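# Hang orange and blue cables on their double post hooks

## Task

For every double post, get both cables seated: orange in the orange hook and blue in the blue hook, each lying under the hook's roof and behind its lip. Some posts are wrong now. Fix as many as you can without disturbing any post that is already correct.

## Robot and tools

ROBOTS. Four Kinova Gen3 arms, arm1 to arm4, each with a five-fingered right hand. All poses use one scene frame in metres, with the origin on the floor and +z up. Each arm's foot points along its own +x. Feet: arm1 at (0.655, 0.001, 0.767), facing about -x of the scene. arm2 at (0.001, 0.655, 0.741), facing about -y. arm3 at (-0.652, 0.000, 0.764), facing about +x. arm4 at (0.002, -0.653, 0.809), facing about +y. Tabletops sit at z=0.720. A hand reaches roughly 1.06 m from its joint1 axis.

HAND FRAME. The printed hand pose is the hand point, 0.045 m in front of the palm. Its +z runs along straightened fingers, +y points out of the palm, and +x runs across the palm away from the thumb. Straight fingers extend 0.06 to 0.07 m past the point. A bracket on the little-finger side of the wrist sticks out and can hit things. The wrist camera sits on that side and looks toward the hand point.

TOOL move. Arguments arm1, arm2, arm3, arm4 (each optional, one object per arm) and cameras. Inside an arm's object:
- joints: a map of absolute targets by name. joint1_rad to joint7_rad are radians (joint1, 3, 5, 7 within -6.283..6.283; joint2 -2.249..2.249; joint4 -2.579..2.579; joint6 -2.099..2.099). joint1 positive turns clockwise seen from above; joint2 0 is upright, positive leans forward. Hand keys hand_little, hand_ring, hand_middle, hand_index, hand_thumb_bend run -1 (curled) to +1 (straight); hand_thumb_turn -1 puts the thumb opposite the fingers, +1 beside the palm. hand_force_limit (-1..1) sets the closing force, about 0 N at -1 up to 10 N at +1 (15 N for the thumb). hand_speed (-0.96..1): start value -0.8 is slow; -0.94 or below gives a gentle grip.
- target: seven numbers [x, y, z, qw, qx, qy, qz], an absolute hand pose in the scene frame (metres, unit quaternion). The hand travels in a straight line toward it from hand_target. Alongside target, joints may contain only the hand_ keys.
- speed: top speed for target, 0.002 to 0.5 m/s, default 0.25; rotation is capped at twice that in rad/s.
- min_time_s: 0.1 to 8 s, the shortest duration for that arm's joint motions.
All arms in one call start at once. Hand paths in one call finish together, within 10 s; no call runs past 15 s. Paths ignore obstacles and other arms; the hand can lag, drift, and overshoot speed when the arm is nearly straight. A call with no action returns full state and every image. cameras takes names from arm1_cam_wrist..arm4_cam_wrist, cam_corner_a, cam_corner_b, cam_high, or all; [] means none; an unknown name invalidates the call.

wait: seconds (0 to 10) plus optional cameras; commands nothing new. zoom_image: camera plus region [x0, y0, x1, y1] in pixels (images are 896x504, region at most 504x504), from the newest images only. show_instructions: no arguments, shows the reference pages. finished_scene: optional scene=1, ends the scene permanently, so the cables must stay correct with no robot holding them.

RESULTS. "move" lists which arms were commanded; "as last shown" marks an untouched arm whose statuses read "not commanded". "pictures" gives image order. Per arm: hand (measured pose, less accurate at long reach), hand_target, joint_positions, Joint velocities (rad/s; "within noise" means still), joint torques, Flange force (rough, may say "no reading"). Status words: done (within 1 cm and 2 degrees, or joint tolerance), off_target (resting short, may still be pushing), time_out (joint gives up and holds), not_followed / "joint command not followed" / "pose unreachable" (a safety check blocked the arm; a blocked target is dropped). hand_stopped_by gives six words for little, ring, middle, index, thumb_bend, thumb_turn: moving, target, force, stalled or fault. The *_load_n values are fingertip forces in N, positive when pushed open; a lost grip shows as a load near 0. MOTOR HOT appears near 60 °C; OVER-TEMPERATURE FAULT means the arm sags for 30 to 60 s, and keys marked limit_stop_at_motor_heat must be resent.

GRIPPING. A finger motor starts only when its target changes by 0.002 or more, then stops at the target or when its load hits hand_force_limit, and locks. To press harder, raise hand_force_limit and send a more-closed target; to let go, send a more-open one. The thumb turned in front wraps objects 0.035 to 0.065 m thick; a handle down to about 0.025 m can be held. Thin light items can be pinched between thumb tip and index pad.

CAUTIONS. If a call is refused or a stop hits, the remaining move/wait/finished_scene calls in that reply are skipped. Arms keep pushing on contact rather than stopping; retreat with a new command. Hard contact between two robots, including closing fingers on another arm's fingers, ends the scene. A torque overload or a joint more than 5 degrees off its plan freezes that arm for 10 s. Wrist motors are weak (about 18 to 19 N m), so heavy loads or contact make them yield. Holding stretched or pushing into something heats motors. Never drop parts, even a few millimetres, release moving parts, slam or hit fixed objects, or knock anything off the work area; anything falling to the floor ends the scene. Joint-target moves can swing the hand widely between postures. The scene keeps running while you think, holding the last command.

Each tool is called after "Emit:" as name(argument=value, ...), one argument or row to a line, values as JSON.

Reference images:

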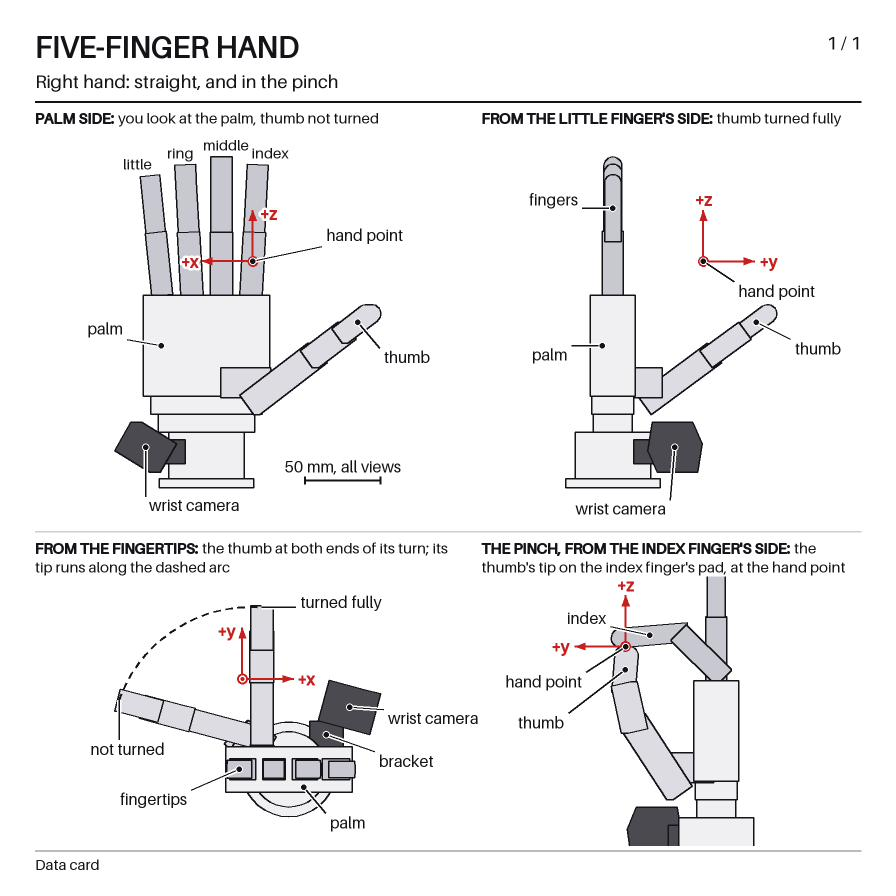

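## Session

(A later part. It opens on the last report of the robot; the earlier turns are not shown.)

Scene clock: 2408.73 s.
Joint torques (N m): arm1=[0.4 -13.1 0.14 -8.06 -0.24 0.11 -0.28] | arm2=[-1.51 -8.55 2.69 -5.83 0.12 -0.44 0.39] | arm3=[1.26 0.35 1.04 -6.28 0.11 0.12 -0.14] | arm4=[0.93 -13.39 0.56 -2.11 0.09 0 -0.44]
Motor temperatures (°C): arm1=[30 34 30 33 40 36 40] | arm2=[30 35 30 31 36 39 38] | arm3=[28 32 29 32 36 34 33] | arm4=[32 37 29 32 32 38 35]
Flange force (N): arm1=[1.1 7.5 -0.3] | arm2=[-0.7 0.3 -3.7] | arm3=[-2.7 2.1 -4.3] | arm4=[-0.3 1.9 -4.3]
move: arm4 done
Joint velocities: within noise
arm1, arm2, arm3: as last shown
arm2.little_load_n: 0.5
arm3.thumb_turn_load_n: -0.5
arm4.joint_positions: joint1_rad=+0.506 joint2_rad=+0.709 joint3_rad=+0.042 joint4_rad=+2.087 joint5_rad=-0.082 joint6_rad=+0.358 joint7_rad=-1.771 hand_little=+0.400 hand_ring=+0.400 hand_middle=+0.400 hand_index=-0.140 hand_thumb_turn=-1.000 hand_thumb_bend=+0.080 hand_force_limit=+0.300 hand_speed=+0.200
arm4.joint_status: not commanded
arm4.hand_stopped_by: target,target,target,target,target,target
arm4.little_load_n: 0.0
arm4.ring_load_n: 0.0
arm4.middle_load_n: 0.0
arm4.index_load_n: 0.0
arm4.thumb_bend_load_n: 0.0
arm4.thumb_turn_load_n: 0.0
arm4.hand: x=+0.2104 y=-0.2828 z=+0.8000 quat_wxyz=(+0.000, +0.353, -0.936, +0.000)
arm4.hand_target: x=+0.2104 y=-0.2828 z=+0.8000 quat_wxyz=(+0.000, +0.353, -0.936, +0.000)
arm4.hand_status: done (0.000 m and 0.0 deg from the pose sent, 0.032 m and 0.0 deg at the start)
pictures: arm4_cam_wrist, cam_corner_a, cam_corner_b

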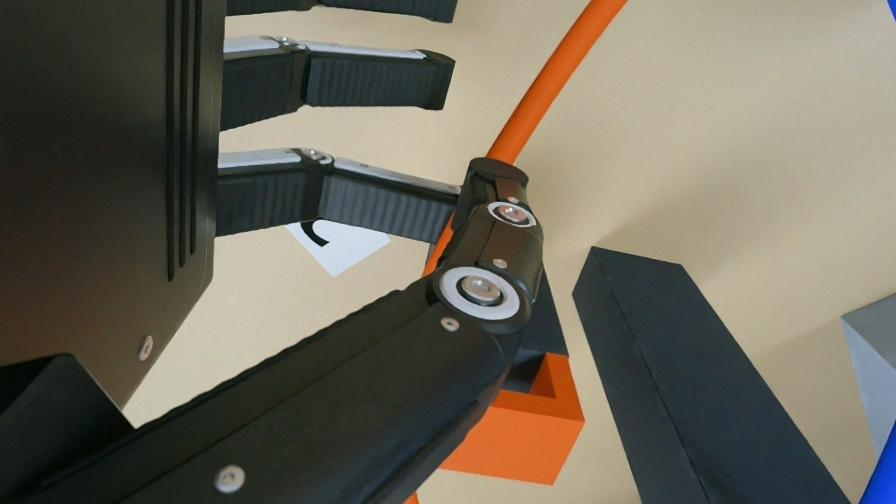

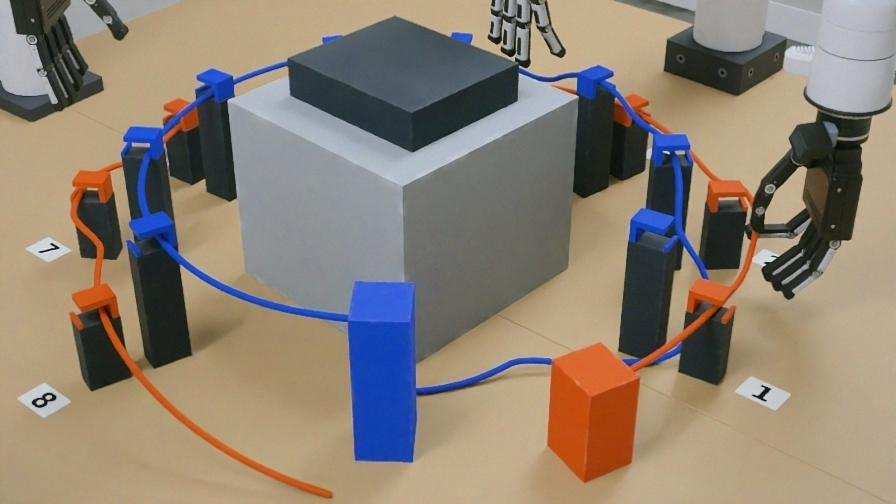

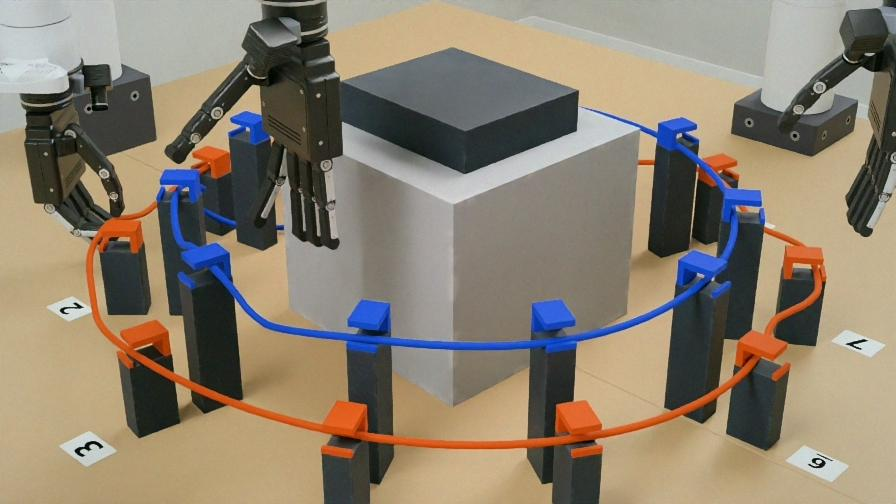

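Emit:
move(
  arm4={"target": [0.2038, -0.2753, 0.800, 0, 0.3527, -0.9357, 0], "speed": 0.05},
  cameras=["cam_corner_b", "arm4_cam_wrist"],
)

Emit:
zoom_image(
  camera="cam_corner_b",
  region=[50, 190, 210, 280],
)

Emit:
zoom_image(
  camera="arm4_cam_wrist",
  region=[360, 110, 620, 330],
)

Scene clock: 2432.40 s.
Joint torques (N m): arm1=[0.46 -13.1 0.13 -8.01 -0.23 0.17 -0.27] | arm2=[-1.53 -8.55 2.63 -5.89 0.11 -0.39 0.42] | arm3=[1.25 0.43 1.06 -6.31 0.14 0.18 -0.13] | arm4=[0.79 -13.42 0.43 -2.06 0.09 0.04 -0.41]
Motor temperatures (°C): arm1=[30 34 30 33 40 36 40] | arm2=[30 35 30 31 36 39 38] | arm3=[28 32 29 32 36 34 33] | arm4=[32 37 29 32 32 38 35]
Flange force (N): arm1=[0.9 7.5 -0.2] | arm2=[-0.5 0.2 -3.4] | arm3=[-2.6 2.2 -4.0] | arm4=[-0.6 1.6 -4.4]
move: arm4 done
Joint velocities: within noise
arm1, arm2, arm3: as last shown
arm2.little_load_n: 0.0
arm2.thumb_bend_load_n: 0.0
arm3.little_load_n: -0.5
arm3.thumb_turn_load_n: 0.0
arm4.joint_positions: joint1_rad=+0.479 joint2_rad=+0.711 joint3_rad=+0.046 joint4_rad=+2.080 joint5_rad=-0.088 joint6_rad=+0.363 joint7_rad=-1.791 hand_little=+0.400 hand_ring=+0.400 hand_middle=+0.400 hand_index=-0.140 hand_thumb_turn=-1.000 hand_thumb_bend=+0.080 hand_force_limit=+0.300 hand_speed=+0.200
arm4.joint_status: not commanded
arm4.hand_stopped_by: target,target,target,target,target,target
arm4.little_load_n: 0.0
arm4.ring_load_n: 0.0
arm4.middle_load_n: 0.0
arm4.index_load_n: 0.5
arm4.thumb_bend_load_n: -0.5
arm4.thumb_turn_load_n: 0.0
arm4.hand: x=+0.2038 y=-0.2753 z=+0.8000 quat_wxyz=(+0.000, +0.353, -0.936, +0.000)
arm4.hand_target: x=+0.2038 y=-0.2753 z=+0.8000 quat_wxyz=(+0.000, +0.353, -0.936, +0.000)
arm4.hand_status: done (0.000 m and 0.0 deg from the pose sent, 0.010 m and 0.0 deg at the start)
pictures: arm4_cam_wrist, cam_corner_b

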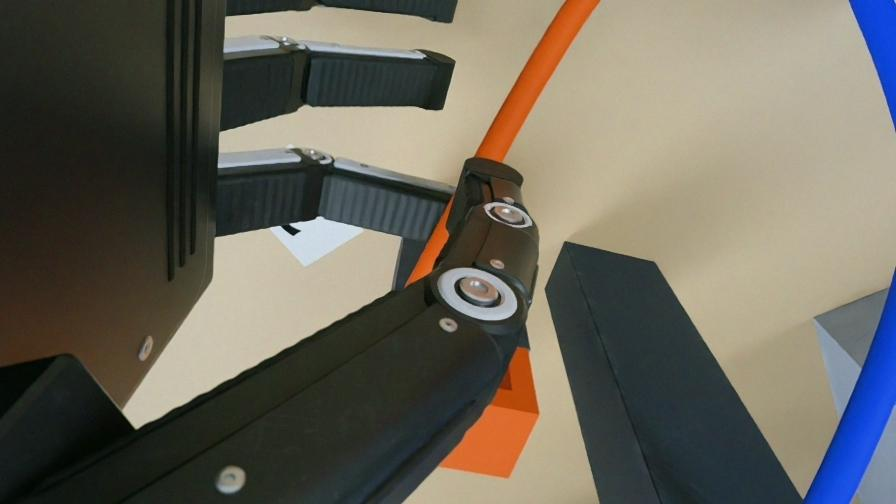

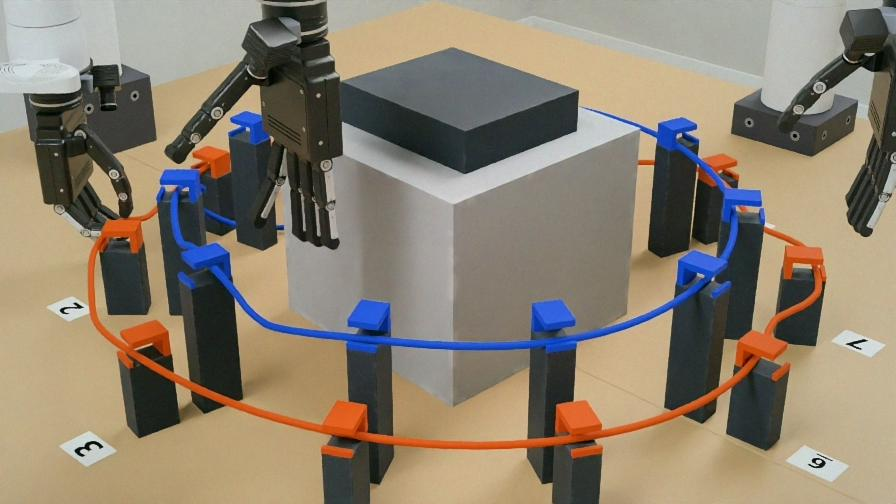

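Scaled by 3.150 from the camera's image (finer frame: 1280x720).

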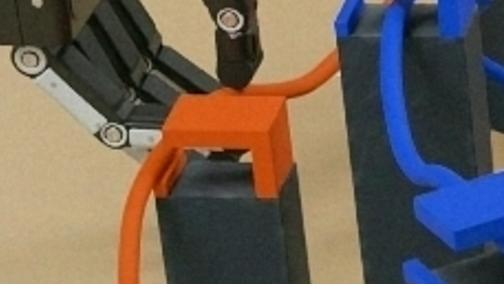

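Scaled by 1.938 from the camera's image (finer frame: 1280x720).

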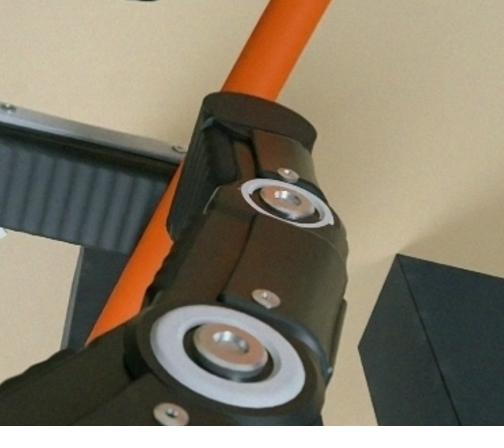

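Emit:
move(
  arm4={"joints": {"hand_thumb_bend": 0.03, "hand_index": -0.3, "hand_force_limit": 0.0, "hand_speed": -0.9}},
  cameras=["cam_corner_b", "arm4_cam_wrist", "cam_corner_a"],
)

Emit:
zoom_image(
  camera="cam_corner_b",
  region=[50, 190, 210, 280],
)

Emit:
zoom_image(
  camera="arm4_cam_wrist",
  region=[360, 110, 620, 330],
)

Emit:
zoom_image(
  camera="cam_corner_a",
  region=[660, 150, 800, 230],
)

Scene clock: 2454.37 s.
Joint torques (N m): arm1=[0.41 -13.14 0.13 -8.02 -0.2 0.13 -0.31] | arm2=[-1.6 -8.58 2.63 -5.86 0.14 -0.41 0.43] | arm3=[1.21 0.45 1.09 -6.37 0.11 0.18 -0.1] | arm4=[0.83 -13.46 0.44 -2.09 0.1 0.01 -0.4]
Motor temperatures (°C): arm1=[30 34 30 33 40 36 40] | arm2=[30 35 30 31 36 39 38] | arm3=[28 32 29 32 36 34 33] | arm4=[32 37 29 32 32 38 35]
Flange force (N): arm1=[1.1 7.3 -0.3] | arm2=[-0.8 0.2 -3.5] | arm3=[-2.5 2.4 -3.7] | arm4=[-0.5 1.7 -4.3]
move: arm4 off_target
Joint velocities: within noise
arm1, arm2, arm3: as last shown
arm1.thumb_bend_load_n: -0.5
arm2.thumb_bend_load_n: -0.5
arm3.little_load_n: 0.0
arm4.joint_positions: joint1_rad=+0.479 joint2_rad=+0.711 joint3_rad=+0.046 joint4_rad=+2.080 joint5_rad=-0.088 joint6_rad=+0.363 joint7_rad=-1.791 hand_little=+0.400 hand_ring=+0.400 hand_middle=+0.400 hand_index=-0.174 hand_thumb_turn=-1.000 hand_thumb_bend=+0.033 hand_force_limit=+0.000 hand_speed=-0.900
arm4.joint_status: hand_index off_target (ended at -0.174, target -0.300); the others done
arm4.hand_stopped_by: target,target,target,force,target,target
arm4.little_load_n: 0.0
arm4.ring_load_n: 0.5
arm4.middle_load_n: 0.0
arm4.index_load_n: 7.5
arm4.thumb_bend_load_n: 3.0
arm4.thumb_turn_load_n: -0.5
arm4.hand: x=+0.2038 y=-0.2753 z=+0.8000 quat_wxyz=(+0.000, +0.353, -0.936, +0.000)
arm4.hand_target: x=+0.2038 y=-0.2753 z=+0.8000 quat_wxyz=(+0.000, +0.353, -0.936, +0.000)
arm4.hand_status: not commanded
pictures: arm4_cam_wrist, cam_corner_a, cam_corner_b

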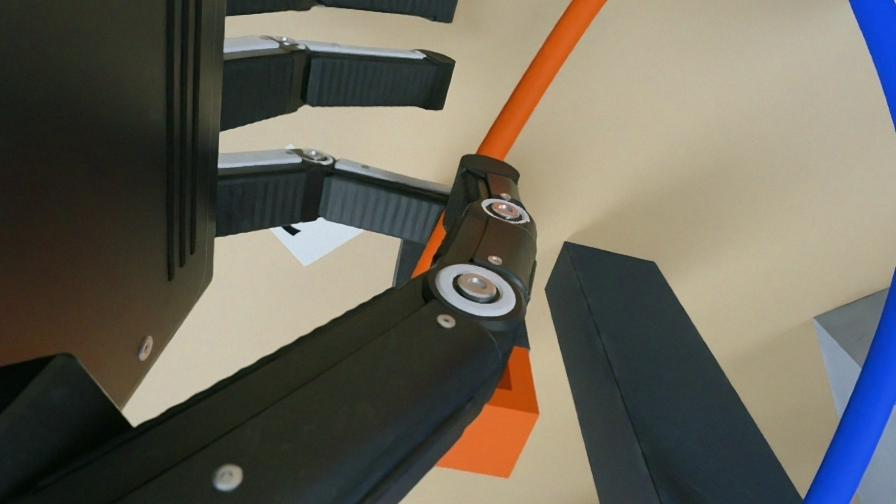

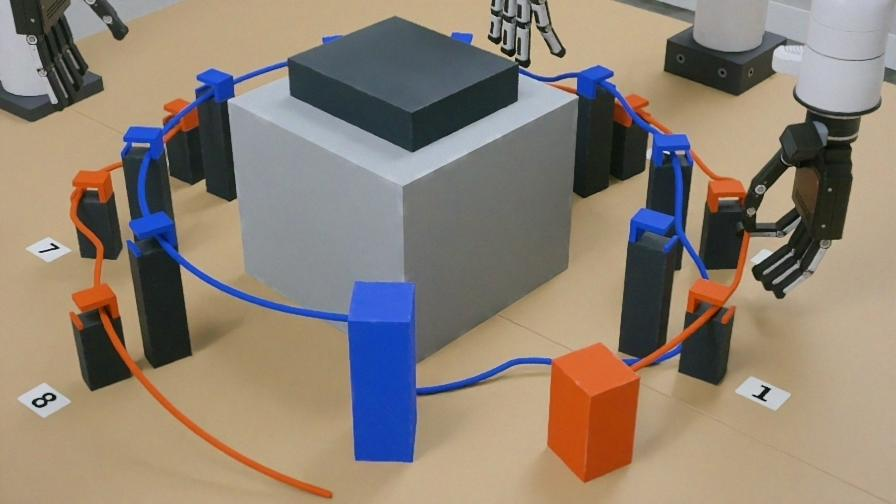

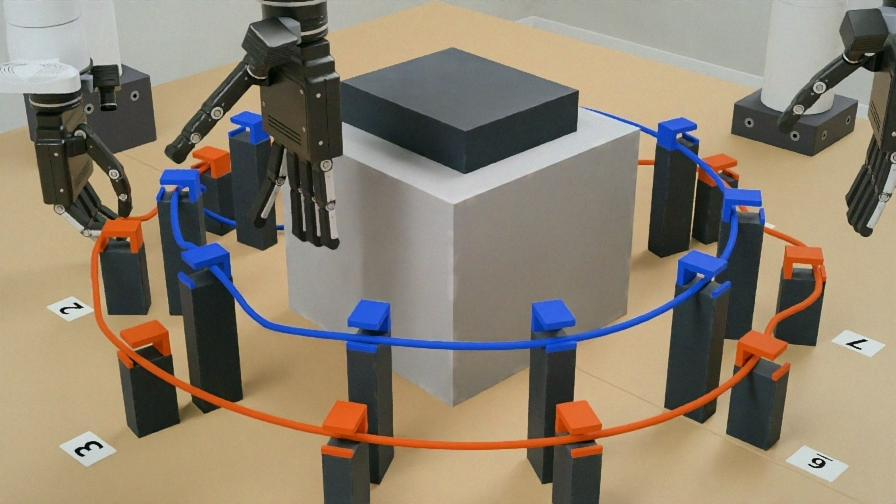

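Scaled by 3.150 from the camera's image (finer frame: 1280x720).

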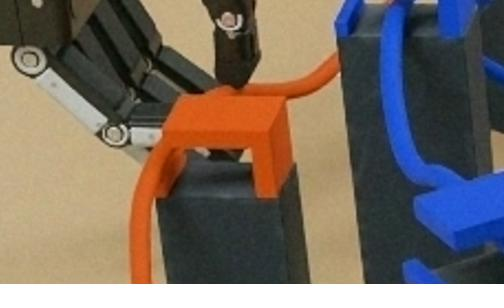

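Scaled by 1.938 from the camera's image (finer frame: 1280x720).

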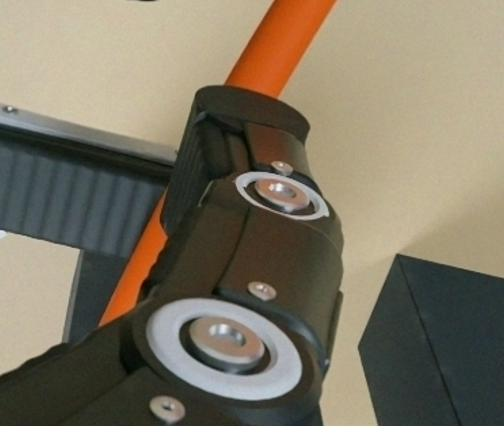

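Scaled by 3.600 from the camera's image (finer frame: 1280x720).

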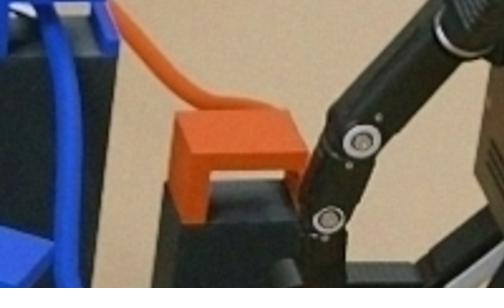

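Emit:
move(
  arm4={"target": [0.1972, -0.2678, 0.803, 0, 0.3527, -0.9357, 0], "speed": 0.05},
  cameras=["cam_corner_b", "arm4_cam_wrist", "cam_corner_a"],
)

Emit:
zoom_image(
  camera="cam_corner_b",
  region=[50, 190, 210, 280],
)

Emit:
zoom_image(
  camera="arm4_cam_wrist",
  region=[360, 110, 620, 330],
)

Emit:
zoom_image(
  camera="cam_corner_a",
  region=[660, 150, 800, 230],
)

Scene clock: 2467.87 s.
Joint torques (N m): arm1=[0.31 -13.06 0.15 -7.99 -0.24 0.09 -0.29] | arm2=[-1.62 -8.6 2.67 -5.88 0.11 -0.4 0.42] | arm3=[1.25 0.36 1.08 -6.31 0.22 0.17 -0.05] | arm4=[0.86 -13.6 0.52 -2.4 0.07 -0.09 -0.41]
Motor temperatures (°C): arm1=[30 34 30 33 40 36 40] | arm2=[30 35 30 31 36 39 38] | arm3=[28 32 29 32 36 34 33] | arm4=[32 37 29 32 32 38 35]
Flange force (N): arm1=[1.3 7.3 -0.5] | arm2=[-0.8 0.1 -3.3] | arm3=[-2.7 2.7 -4.0] | arm4=[-0.1 1.7 -4.2]
move: arm4 done
Joint velocities: within noise
arm1, arm2, arm3: as last shown
arm1.index_load_n: 0.5
arm1.thumb_bend_load_n: 0.0
arm2.thumb_bend_load_n: 0.0
arm4.joint_positions: joint1_rad=+0.451 joint2_rad=+0.706 joint3_rad=+0.050 joint4_rad=+2.071 joint5_rad=-0.093 joint6_rad=+0.378 joint7_rad=-1.811 hand_little=+0.400 hand_ring=+0.400 hand_middle=+0.400 hand_index=-0.174 hand_thumb_turn=-1.000 hand_thumb_bend=+0.033 hand_force_limit=+0.000 hand_speed=-0.900
arm4.joint_status: not commanded
arm4.hand_stopped_by: target,target,target,force,target,target
arm4.little_load_n: 0.0
arm4.ring_load_n: 0.0
arm4.middle_load_n: 0.0
arm4.index_load_n: 8.0
arm4.thumb_bend_load_n: 3.0
arm4.thumb_turn_load_n: 0.0
arm4.hand: x=+0.1972 y=-0.2678 z=+0.8030 quat_wxyz=(+0.000, +0.353, -0.936, +0.000)
arm4.hand_target: x=+0.1972 y=-0.2678 z=+0.8030 quat_wxyz=(+0.000, +0.353, -0.936, +0.000)
arm4.hand_status: done (0.000 m and 0.0 deg from the pose sent, 0.010 m and 0.0 deg at the start)
pictures: arm4_cam_wrist, cam_corner_a, cam_corner_b

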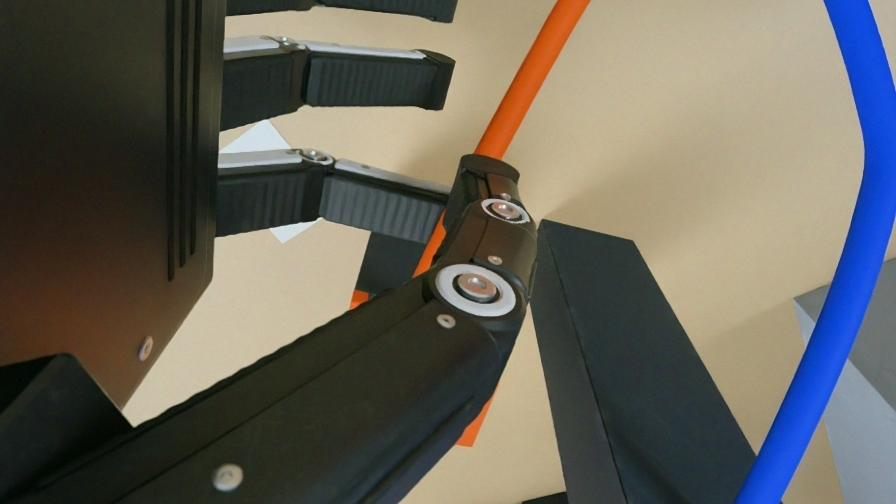

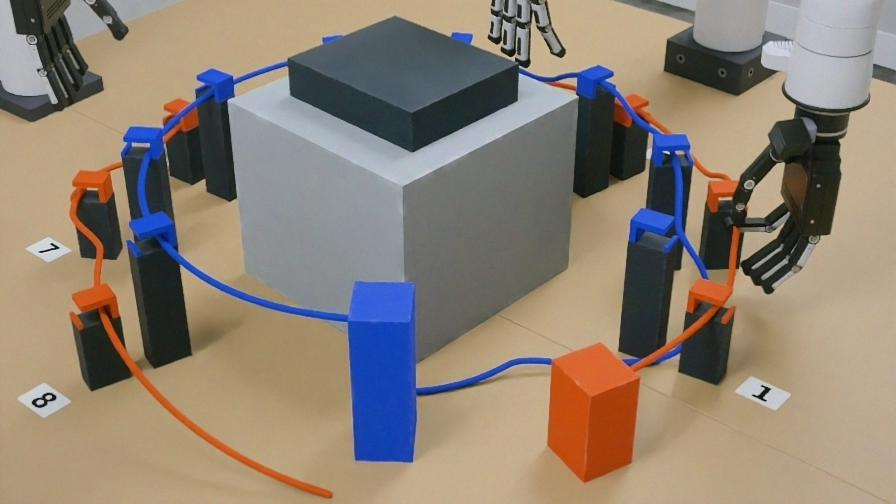

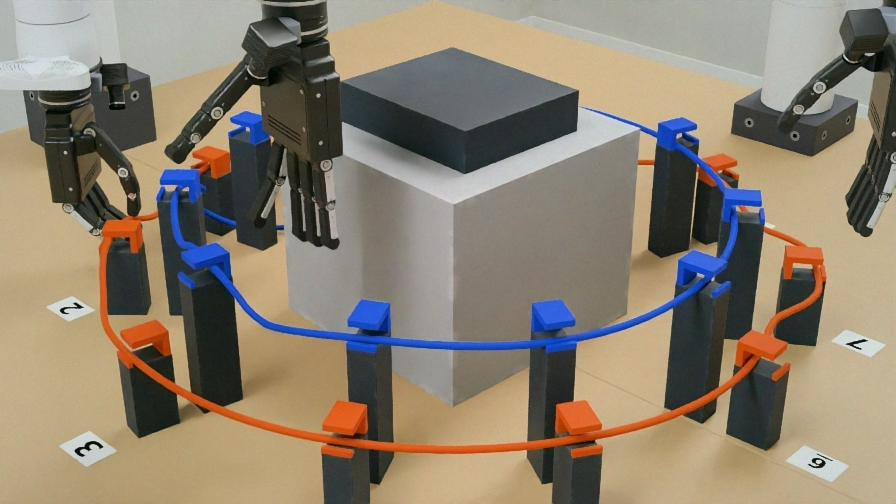

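Scaled by 3.150 from the camera's image (finer frame: 1280x720).

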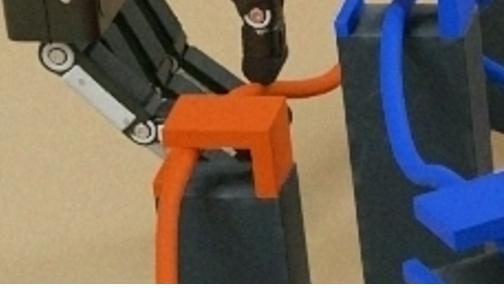

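Scaled by 1.938 from the camera's image (finer frame: 1280x720).

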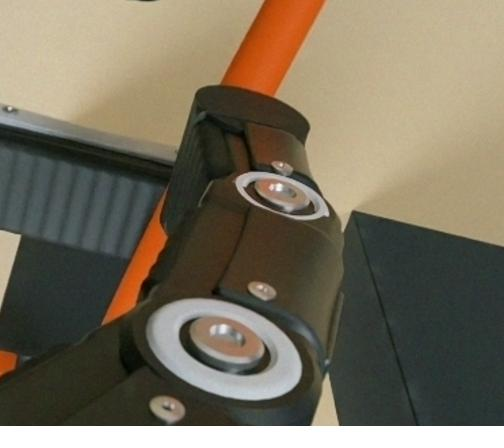

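Scaled by 3.600 from the camera's image (finer frame: 1280x720).

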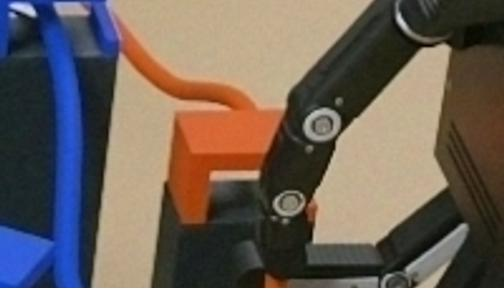

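Emit:
move(
  arm4={"target": [0.1909, -0.2606, 0.8025, 0, 0.3527, -0.9357, 0], "speed": 0.05},
  cameras=["cam_corner_b", "arm4_cam_wrist", "cam_corner_a"],
)

Emit:
zoom_image(
  camera="cam_corner_b",
  region=[50, 190, 210, 280],
)

Emit:
zoom_image(
  camera="cam_corner_a",
  region=[660, 150, 800, 230],
)

Scene clock: 2481.23 s.
Joint torques (N m): arm1=[0.31 -13.13 0.09 -7.99 -0.21 0.13 -0.2] | arm2=[-1.62 -8.47 2.63 -5.83 0.14 -0.42 0.4] | arm3=[1.29 0.4 1.15 -6.37 0.1 0.11 -0.07] | arm4=[0.78 -13.59 0.49 -2.25 0.08 -0.01 -0.4]
Motor temperatures (°C): arm1=[30 34 30 33 40 36 40] | arm2=[30 35 30 31 36 39 38] | arm3=[28 32 29 32 36 34 33] | arm4=[32 37 29 32 32 38 35]
Flange force (N): arm1=[1.1 7.2 -0.4] | arm2=[-0.8 0.0 -3.7] | arm3=[-2.5 2.6 -3.9] | arm4=[-0.4 1.6 -4.3]
move: arm4 done
Joint velocities: within noise
arm1.joint_positions: joint1_rad=-0.189 joint2_rad=+0.435 joint3_rad=+0.216 joint4_rad=+1.692 joint5_rad=-0.107 joint6_rad=+1.027 joint7_rad=-0.098 hand_little=+1.000 hand_ring=+1.000 hand_middle=+1.000 hand_index=+0.600 hand_thumb_turn=-1.000 hand_thumb_bend=+1.000 hand_force_limit=+0.000 hand_speed=+0.200
arm1.joint_status: not commanded
arm1.hand_stopped_by: target,target,target,target,target,target
arm1.little_load_n: 0.0
arm1.ring_load_n: 0.0
arm1.middle_load_n: 0.0
arm1.index_load_n: 0.0
arm1.thumb_bend_load_n: 0.0
arm1.thumb_turn_load_n: 0.0
arm1.hand: x=+0.2641 y=-0.0172 z=+0.9500 quat_wxyz=(+0.000, +0.773, +0.634, +0.000)
arm1.hand_target: x=+0.2641 y=-0.0172 z=+0.9500 quat_wxyz=(+0.000, +0.773, +0.634, +0.000)
arm1.hand_status: not commanded
arm2: as last shown
arm3.joint_positions: joint1_rad=+0.513 joint2_rad=-0.471 joint3_rad=-0.059 joint4_rad=+1.558 joint5_rad=-0.014 joint6_rad=+2.038 joint7_rad=-1.722 hand_little=+1.000 hand_ring=+1.000 hand_middle=+1.000 hand_index=+1.000 hand_thumb_turn=+1.000 hand_thumb_bend=+1.000 hand_force_limit=+0.000 hand_speed=-0.800
arm3.joint_status: not commanded
arm3.hand_stopped_by: target,target,target,target,target,target
arm3.little_load_n: 0.0
arm3.ring_load_n: 0.0
arm3.middle_load_n: 0.0
arm3.index_load_n: 0.0
arm3.thumb_bend_load_n: 0.0
arm3.thumb_turn_load_n: 0.0
arm3.hand: x=-0.5100 y=-0.0138 z=+1.2460 quat_wxyz=(-0.002, -0.283, -0.959, +0.015)
arm3.hand_target: x=-0.5100 y=-0.0138 z=+1.2460 quat_wxyz=(-0.002, -0.283, -0.959, +0.015)
arm3.hand_status: not commanded
arm4.joint_positions: joint1_rad=+0.425 joint2_rad=+0.710 joint3_rad=+0.053 joint4_rad=+2.062 joint5_rad=-0.098 joint6_rad=+0.382 joint7_rad=-1.829 hand_little=+0.400 hand_ring=+0.400 hand_middle=+0.400 hand_index=-0.174 hand_thumb_turn=-1.000 hand_thumb_bend=+0.033 hand_force_limit=+0.000 hand_speed=-0.900
arm4.joint_status: not commanded
arm4.hand_stopped_by: target,target,target,force,target,target
arm4.little_load_n: 0.0
arm4.ring_load_n: 0.0
arm4.middle_load_n: 0.0
arm4.index_load_n: 7.5
arm4.thumb_bend_load_n: 3.0
arm4.thumb_turn_load_n: -0.5
arm4.hand: x=+0.1909 y=-0.2606 z=+0.8025 quat_wxyz=(+0.000, +0.353, -0.936, +0.000)
arm4.hand_target: x=+0.1909 y=-0.2606 z=+0.8025 quat_wxyz=(+0.000, +0.353, -0.936, +0.000)
arm4.hand_status: done (0.000 m and 0.0 deg from the pose sent, 0.010 m and 0.0 deg at the start)
pictures: arm4_cam_wrist, cam_corner_a, cam_corner_b

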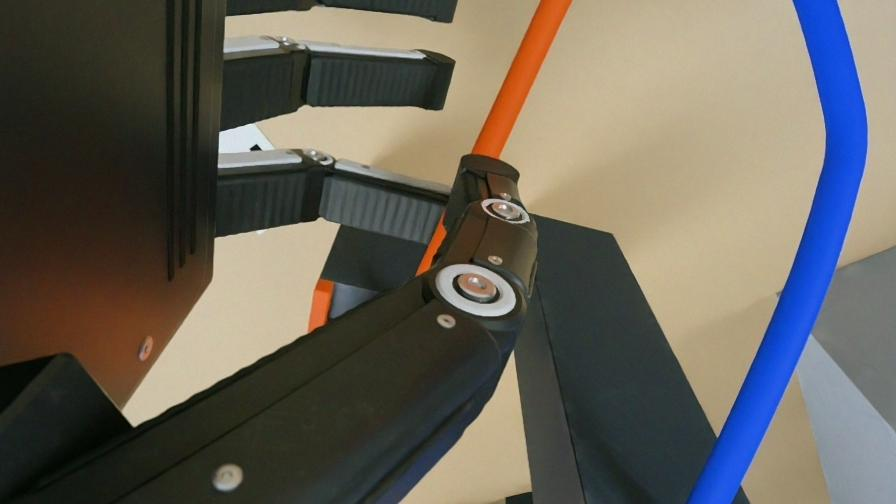

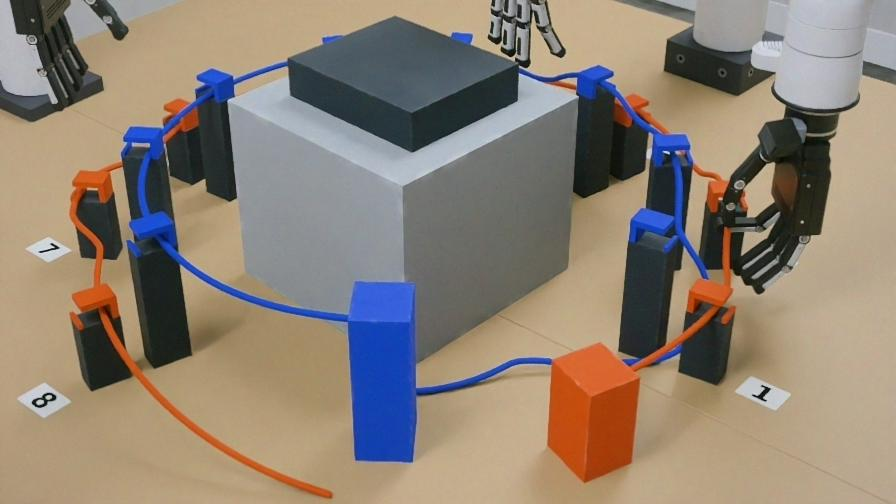

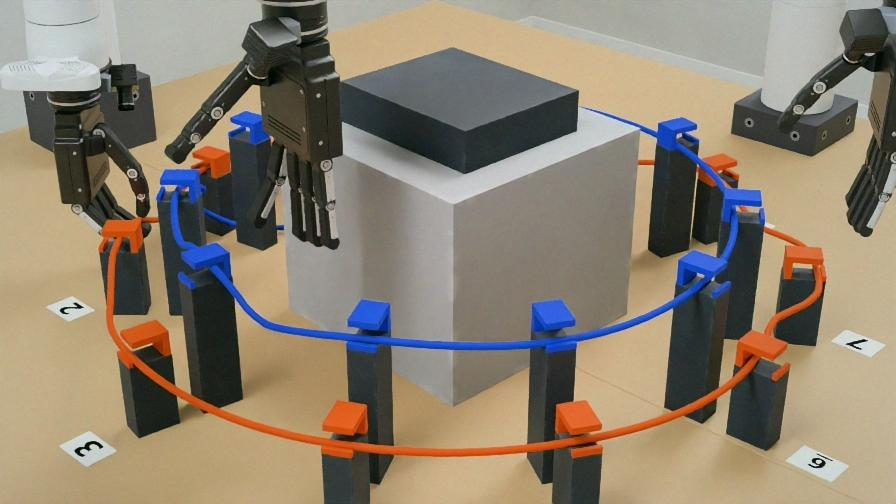

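Scaled by 3.150 from the camera's image (finer frame: 1280x720).

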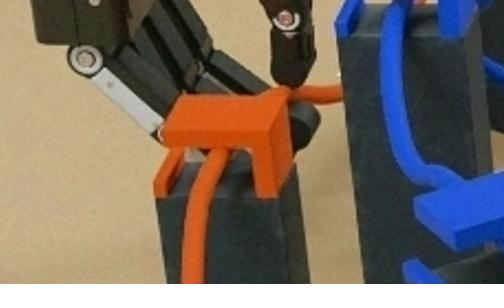

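Scaled by 3.600 from the camera's image (finer frame: 1280x720).

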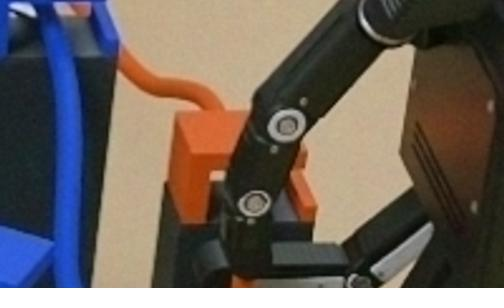

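Emit:
zoom_image(
  camera="cam_corner_b",
  region=[90, 300, 210, 380],
)

Emit:
zoom_image(
  camera="cam_corner_a",
  region=[640, 260, 780, 360],
)

Scaled by 4.200 from the camera's image (finer frame: 1280x720).

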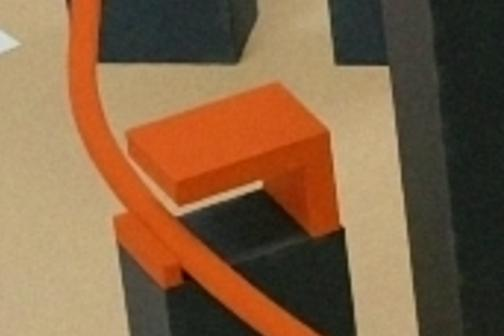

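Scaled by 3.600 from the camera's image (finer frame: 1280x720).

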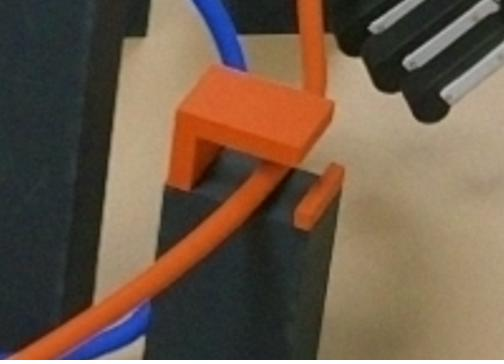

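Emit:
zoom_image(
  camera="cam_corner_a",
  region=[570, 60, 700, 150],
)

Emit:
zoom_image(
  camera="cam_corner_a",
  region=[40, 100, 180, 200],
)

Scaled by 3.877 from the camera's image (finer frame: 1280x720).

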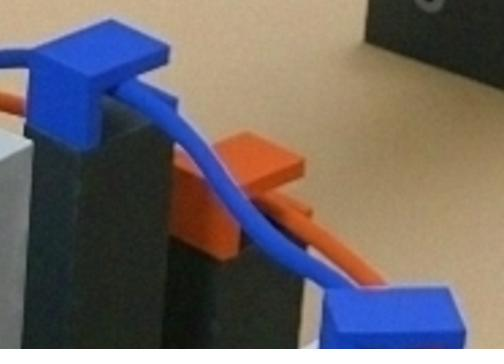

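Scaled by 3.600 from the camera's image (finer frame: 1280x720).

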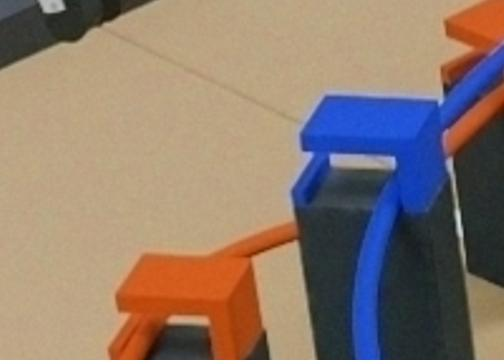

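Emit:
move(
  arm4={"target": [0.1909, -0.2606, 0.7955, 0, 0.3527, -0.9357, 0], "speed": 0.04},
  cameras=["cam_corner_b", "cam_corner_a"],
)

Emit:
zoom_image(
  camera="cam_corner_b",
  region=[50, 190, 210, 280],
)

Emit:
zoom_image(
  camera="cam_corner_a",
  region=[660, 150, 800, 230],
)

Scene clock: 2518.10 s.
Joint torques (N m): arm1=[0.34 -13.05 0.08 -8.11 -0.21 0.1 -0.26] | arm2=[-1.58 -8.53 2.54 -5.88 0.15 -0.36 0.43] | arm3=[1.26 0.34 1.11 -6.42 0.08 0.12 -0.1] | arm4=[0.74 -13.62 0.37 -1.86 0.07 0.14 -0.39]
Motor temperatures (°C): arm1=[30 34 30 33 40 36 40] | arm2=[30 35 30 32 36 39 38] | arm3=[28 32 29 32 36 34 33] | arm4=[32 36 29 32 32 38 35]
Flange force (N): arm1=[1.2 7.7 -0.3] | arm2=[-0.6 0.0 -3.3] | arm3=[-2.6 2.4 -3.8] | arm4=[-0.9 1.6 -4.1]
move: arm4 done
Joint velocities: within noise
arm1, arm2, arm3: as last shown
arm1.ring_load_n: 0.5
arm4.joint_positions: joint1_rad=+0.427 joint2_rad=+0.727 joint3_rad=+0.050 joint4_rad=+2.064 joint5_rad=-0.100 joint6_rad=+0.363 joint7_rad=-1.828 hand_little=+0.400 hand_ring=+0.400 hand_middle=+0.400 hand_index=-0.174 hand_thumb_turn=-1.000 hand_thumb_bend=+0.033 hand_force_limit=+0.000 hand_speed=-0.900
arm4.joint_status: not commanded
arm4.hand_stopped_by: target,target,target,force,target,target
arm4.little_load_n: 0.0
arm4.ring_load_n: 0.0
arm4.middle_load_n: 0.0
arm4.index_load_n: 7.5
arm4.thumb_bend_load_n: 3.0
arm4.thumb_turn_load_n: -0.5
arm4.hand: x=+0.1909 y=-0.2606 z=+0.7955 quat_wxyz=(+0.000, +0.353, -0.936, +0.000)
arm4.hand_target: x=+0.1909 y=-0.2606 z=+0.7955 quat_wxyz=(+0.000, +0.353, -0.936, +0.000)
arm4.hand_status: done (0.000 m and 0.0 deg from the pose sent, 0.007 m and 0.0 deg at the start)
pictures: cam_corner_a, cam_corner_b

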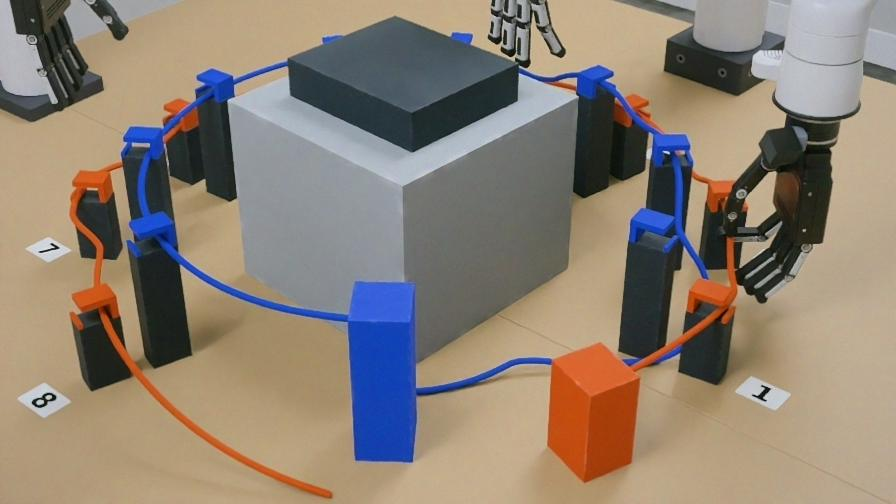

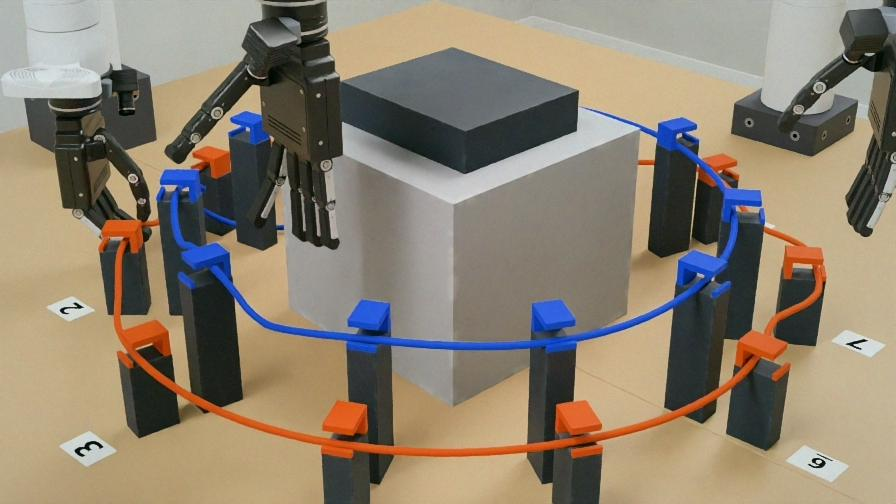

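Scaled by 3.150 from the camera's image (finer frame: 1280x720).

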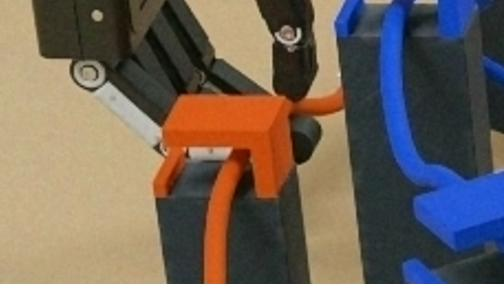

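Scaled by 3.600 from the camera's image (finer frame: 1280x720).

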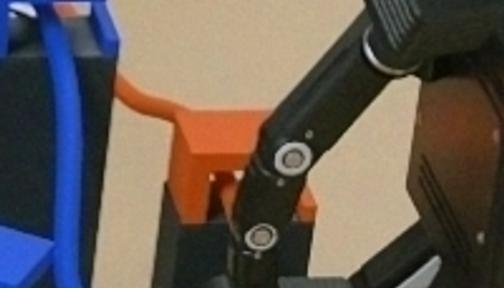

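Emit:
move(
  arm4={"joints": {"hand_thumb_bend": 0.7, "hand_index": 0.8, "hand_middle": 0.8, "hand_ring": 0.8, "hand_little": 0.8, "hand_speed": -0.3}},
  cameras=["cam_corner_b", "cam_corner_a", "arm4_cam_wrist"],
)

Emit:
zoom_image(
  camera="cam_corner_b",
  region=[50, 190, 210, 280],
)

Emit:
zoom_image(
  camera="cam_corner_a",
  region=[660, 150, 800, 230],
)

Scene clock: 2532.93 s.
Joint torques (N m): arm1=[0.48 -13.09 0.12 -8.06 -0.19 0.11 -0.28] | arm2=[-1.56 -8.67 2.62 -5.82 0.13 -0.45 0.45] | arm3=[1.29 0.37 1.18 -6.36 0.17 0.13 -0.09] | arm4=[0.92 -13.71 0.58 -2.12 0.11 -0.04 -0.41]
Motor temperatures (°C): arm1=[30 34 30 33 40 36 40] | arm2=[30 35 30 32 36 39 38] | arm3=[28 32 29 32 36 34 33] | arm4=[32 36 29 32 32 38 35]
Flange force (N): arm1=[0.9 7.6 -0.3] | arm2=[-1.0 0.5 -3.6] | arm3=[-2.6 2.8 -4.0] | arm4=[-0.4 1.9 -4.3]
move: arm4 done
Joint velocities: within noise
arm1, arm2, arm3: as last shown
arm1.ring_load_n: 0.0
arm2.thumb_bend_load_n: -0.5
arm3.ring_load_n: -0.5
arm3.index_load_n: -0.5
arm4.joint_positions: joint1_rad=+0.427 joint2_rad=+0.727 joint3_rad=+0.050 joint4_rad=+2.064 joint5_rad=-0.100 joint6_rad=+0.363 joint7_rad=-1.828 hand_little=+0.800 hand_ring=+0.800 hand_middle=+0.800 hand_index=+0.800 hand_thumb_turn=-1.000 hand_thumb_bend=+0.700 hand_force_limit=+0.000 hand_speed=-0.300
arm4.joint_status: all done
arm4.hand_stopped_by: target,target,target,target,target,target
arm4.little_load_n: 0.0
arm4.ring_load_n: 0.0
arm4.middle_load_n: 0.0
arm4.index_load_n: 0.0
arm4.thumb_bend_load_n: 0.0
arm4.thumb_turn_load_n: 0.0
arm4.hand: x=+0.1909 y=-0.2606 z=+0.7955 quat_wxyz=(+0.000, +0.353, -0.936, +0.000)
arm4.hand_target: x=+0.1909 y=-0.2606 z=+0.7955 quat_wxyz=(+0.000, +0.353, -0.936, +0.000)
arm4.hand_status: not commanded
pictures: arm4_cam_wrist, cam_corner_a, cam_corner_b

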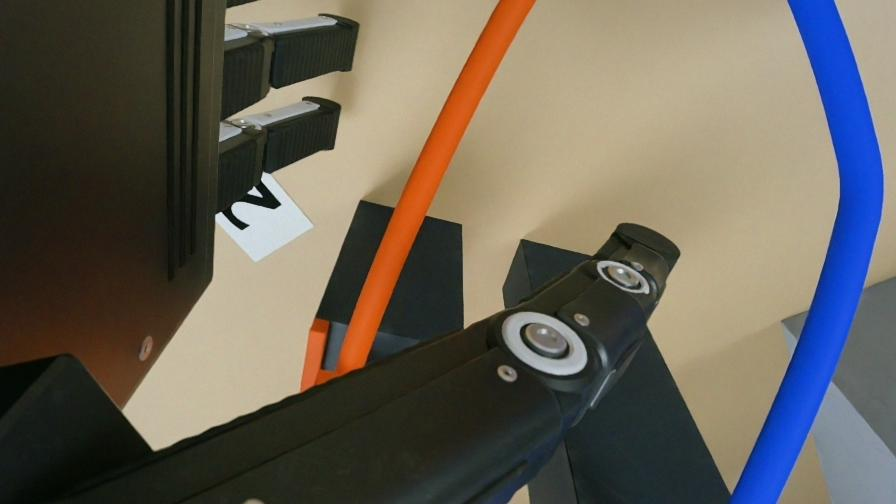

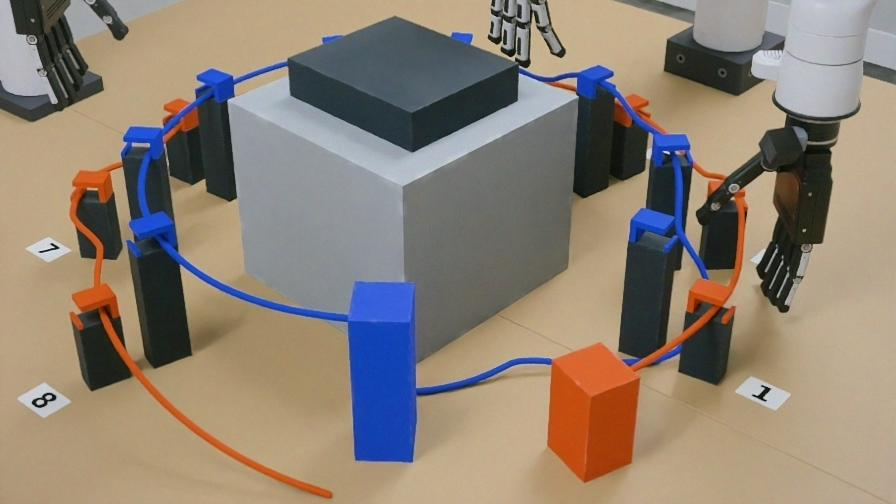

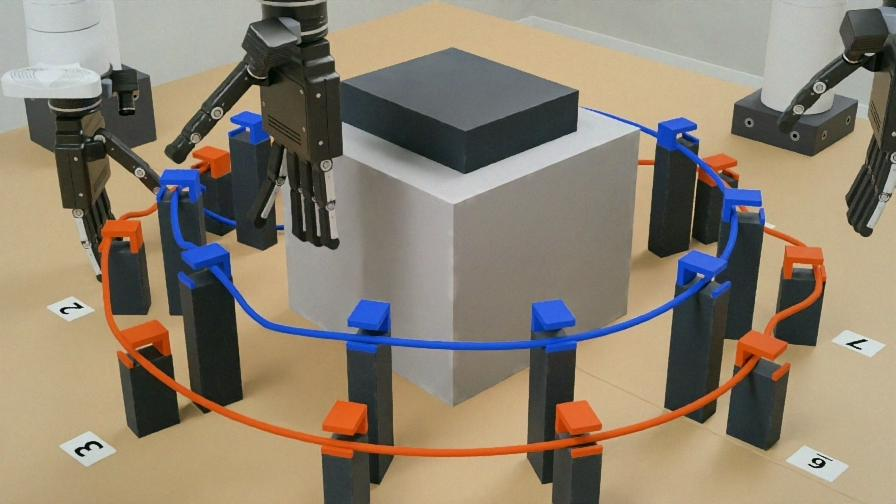

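Scaled by 3.150 from the camera's image (finer frame: 1280x720).

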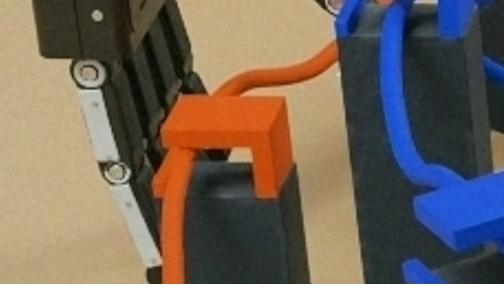

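Scaled by 3.600 from the camera's image (finer frame: 1280x720).

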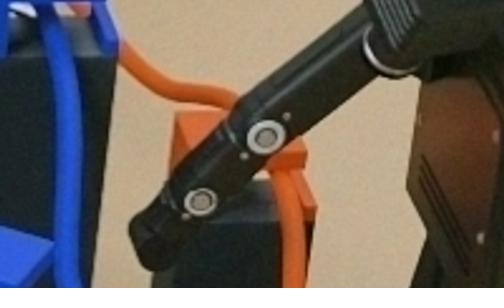

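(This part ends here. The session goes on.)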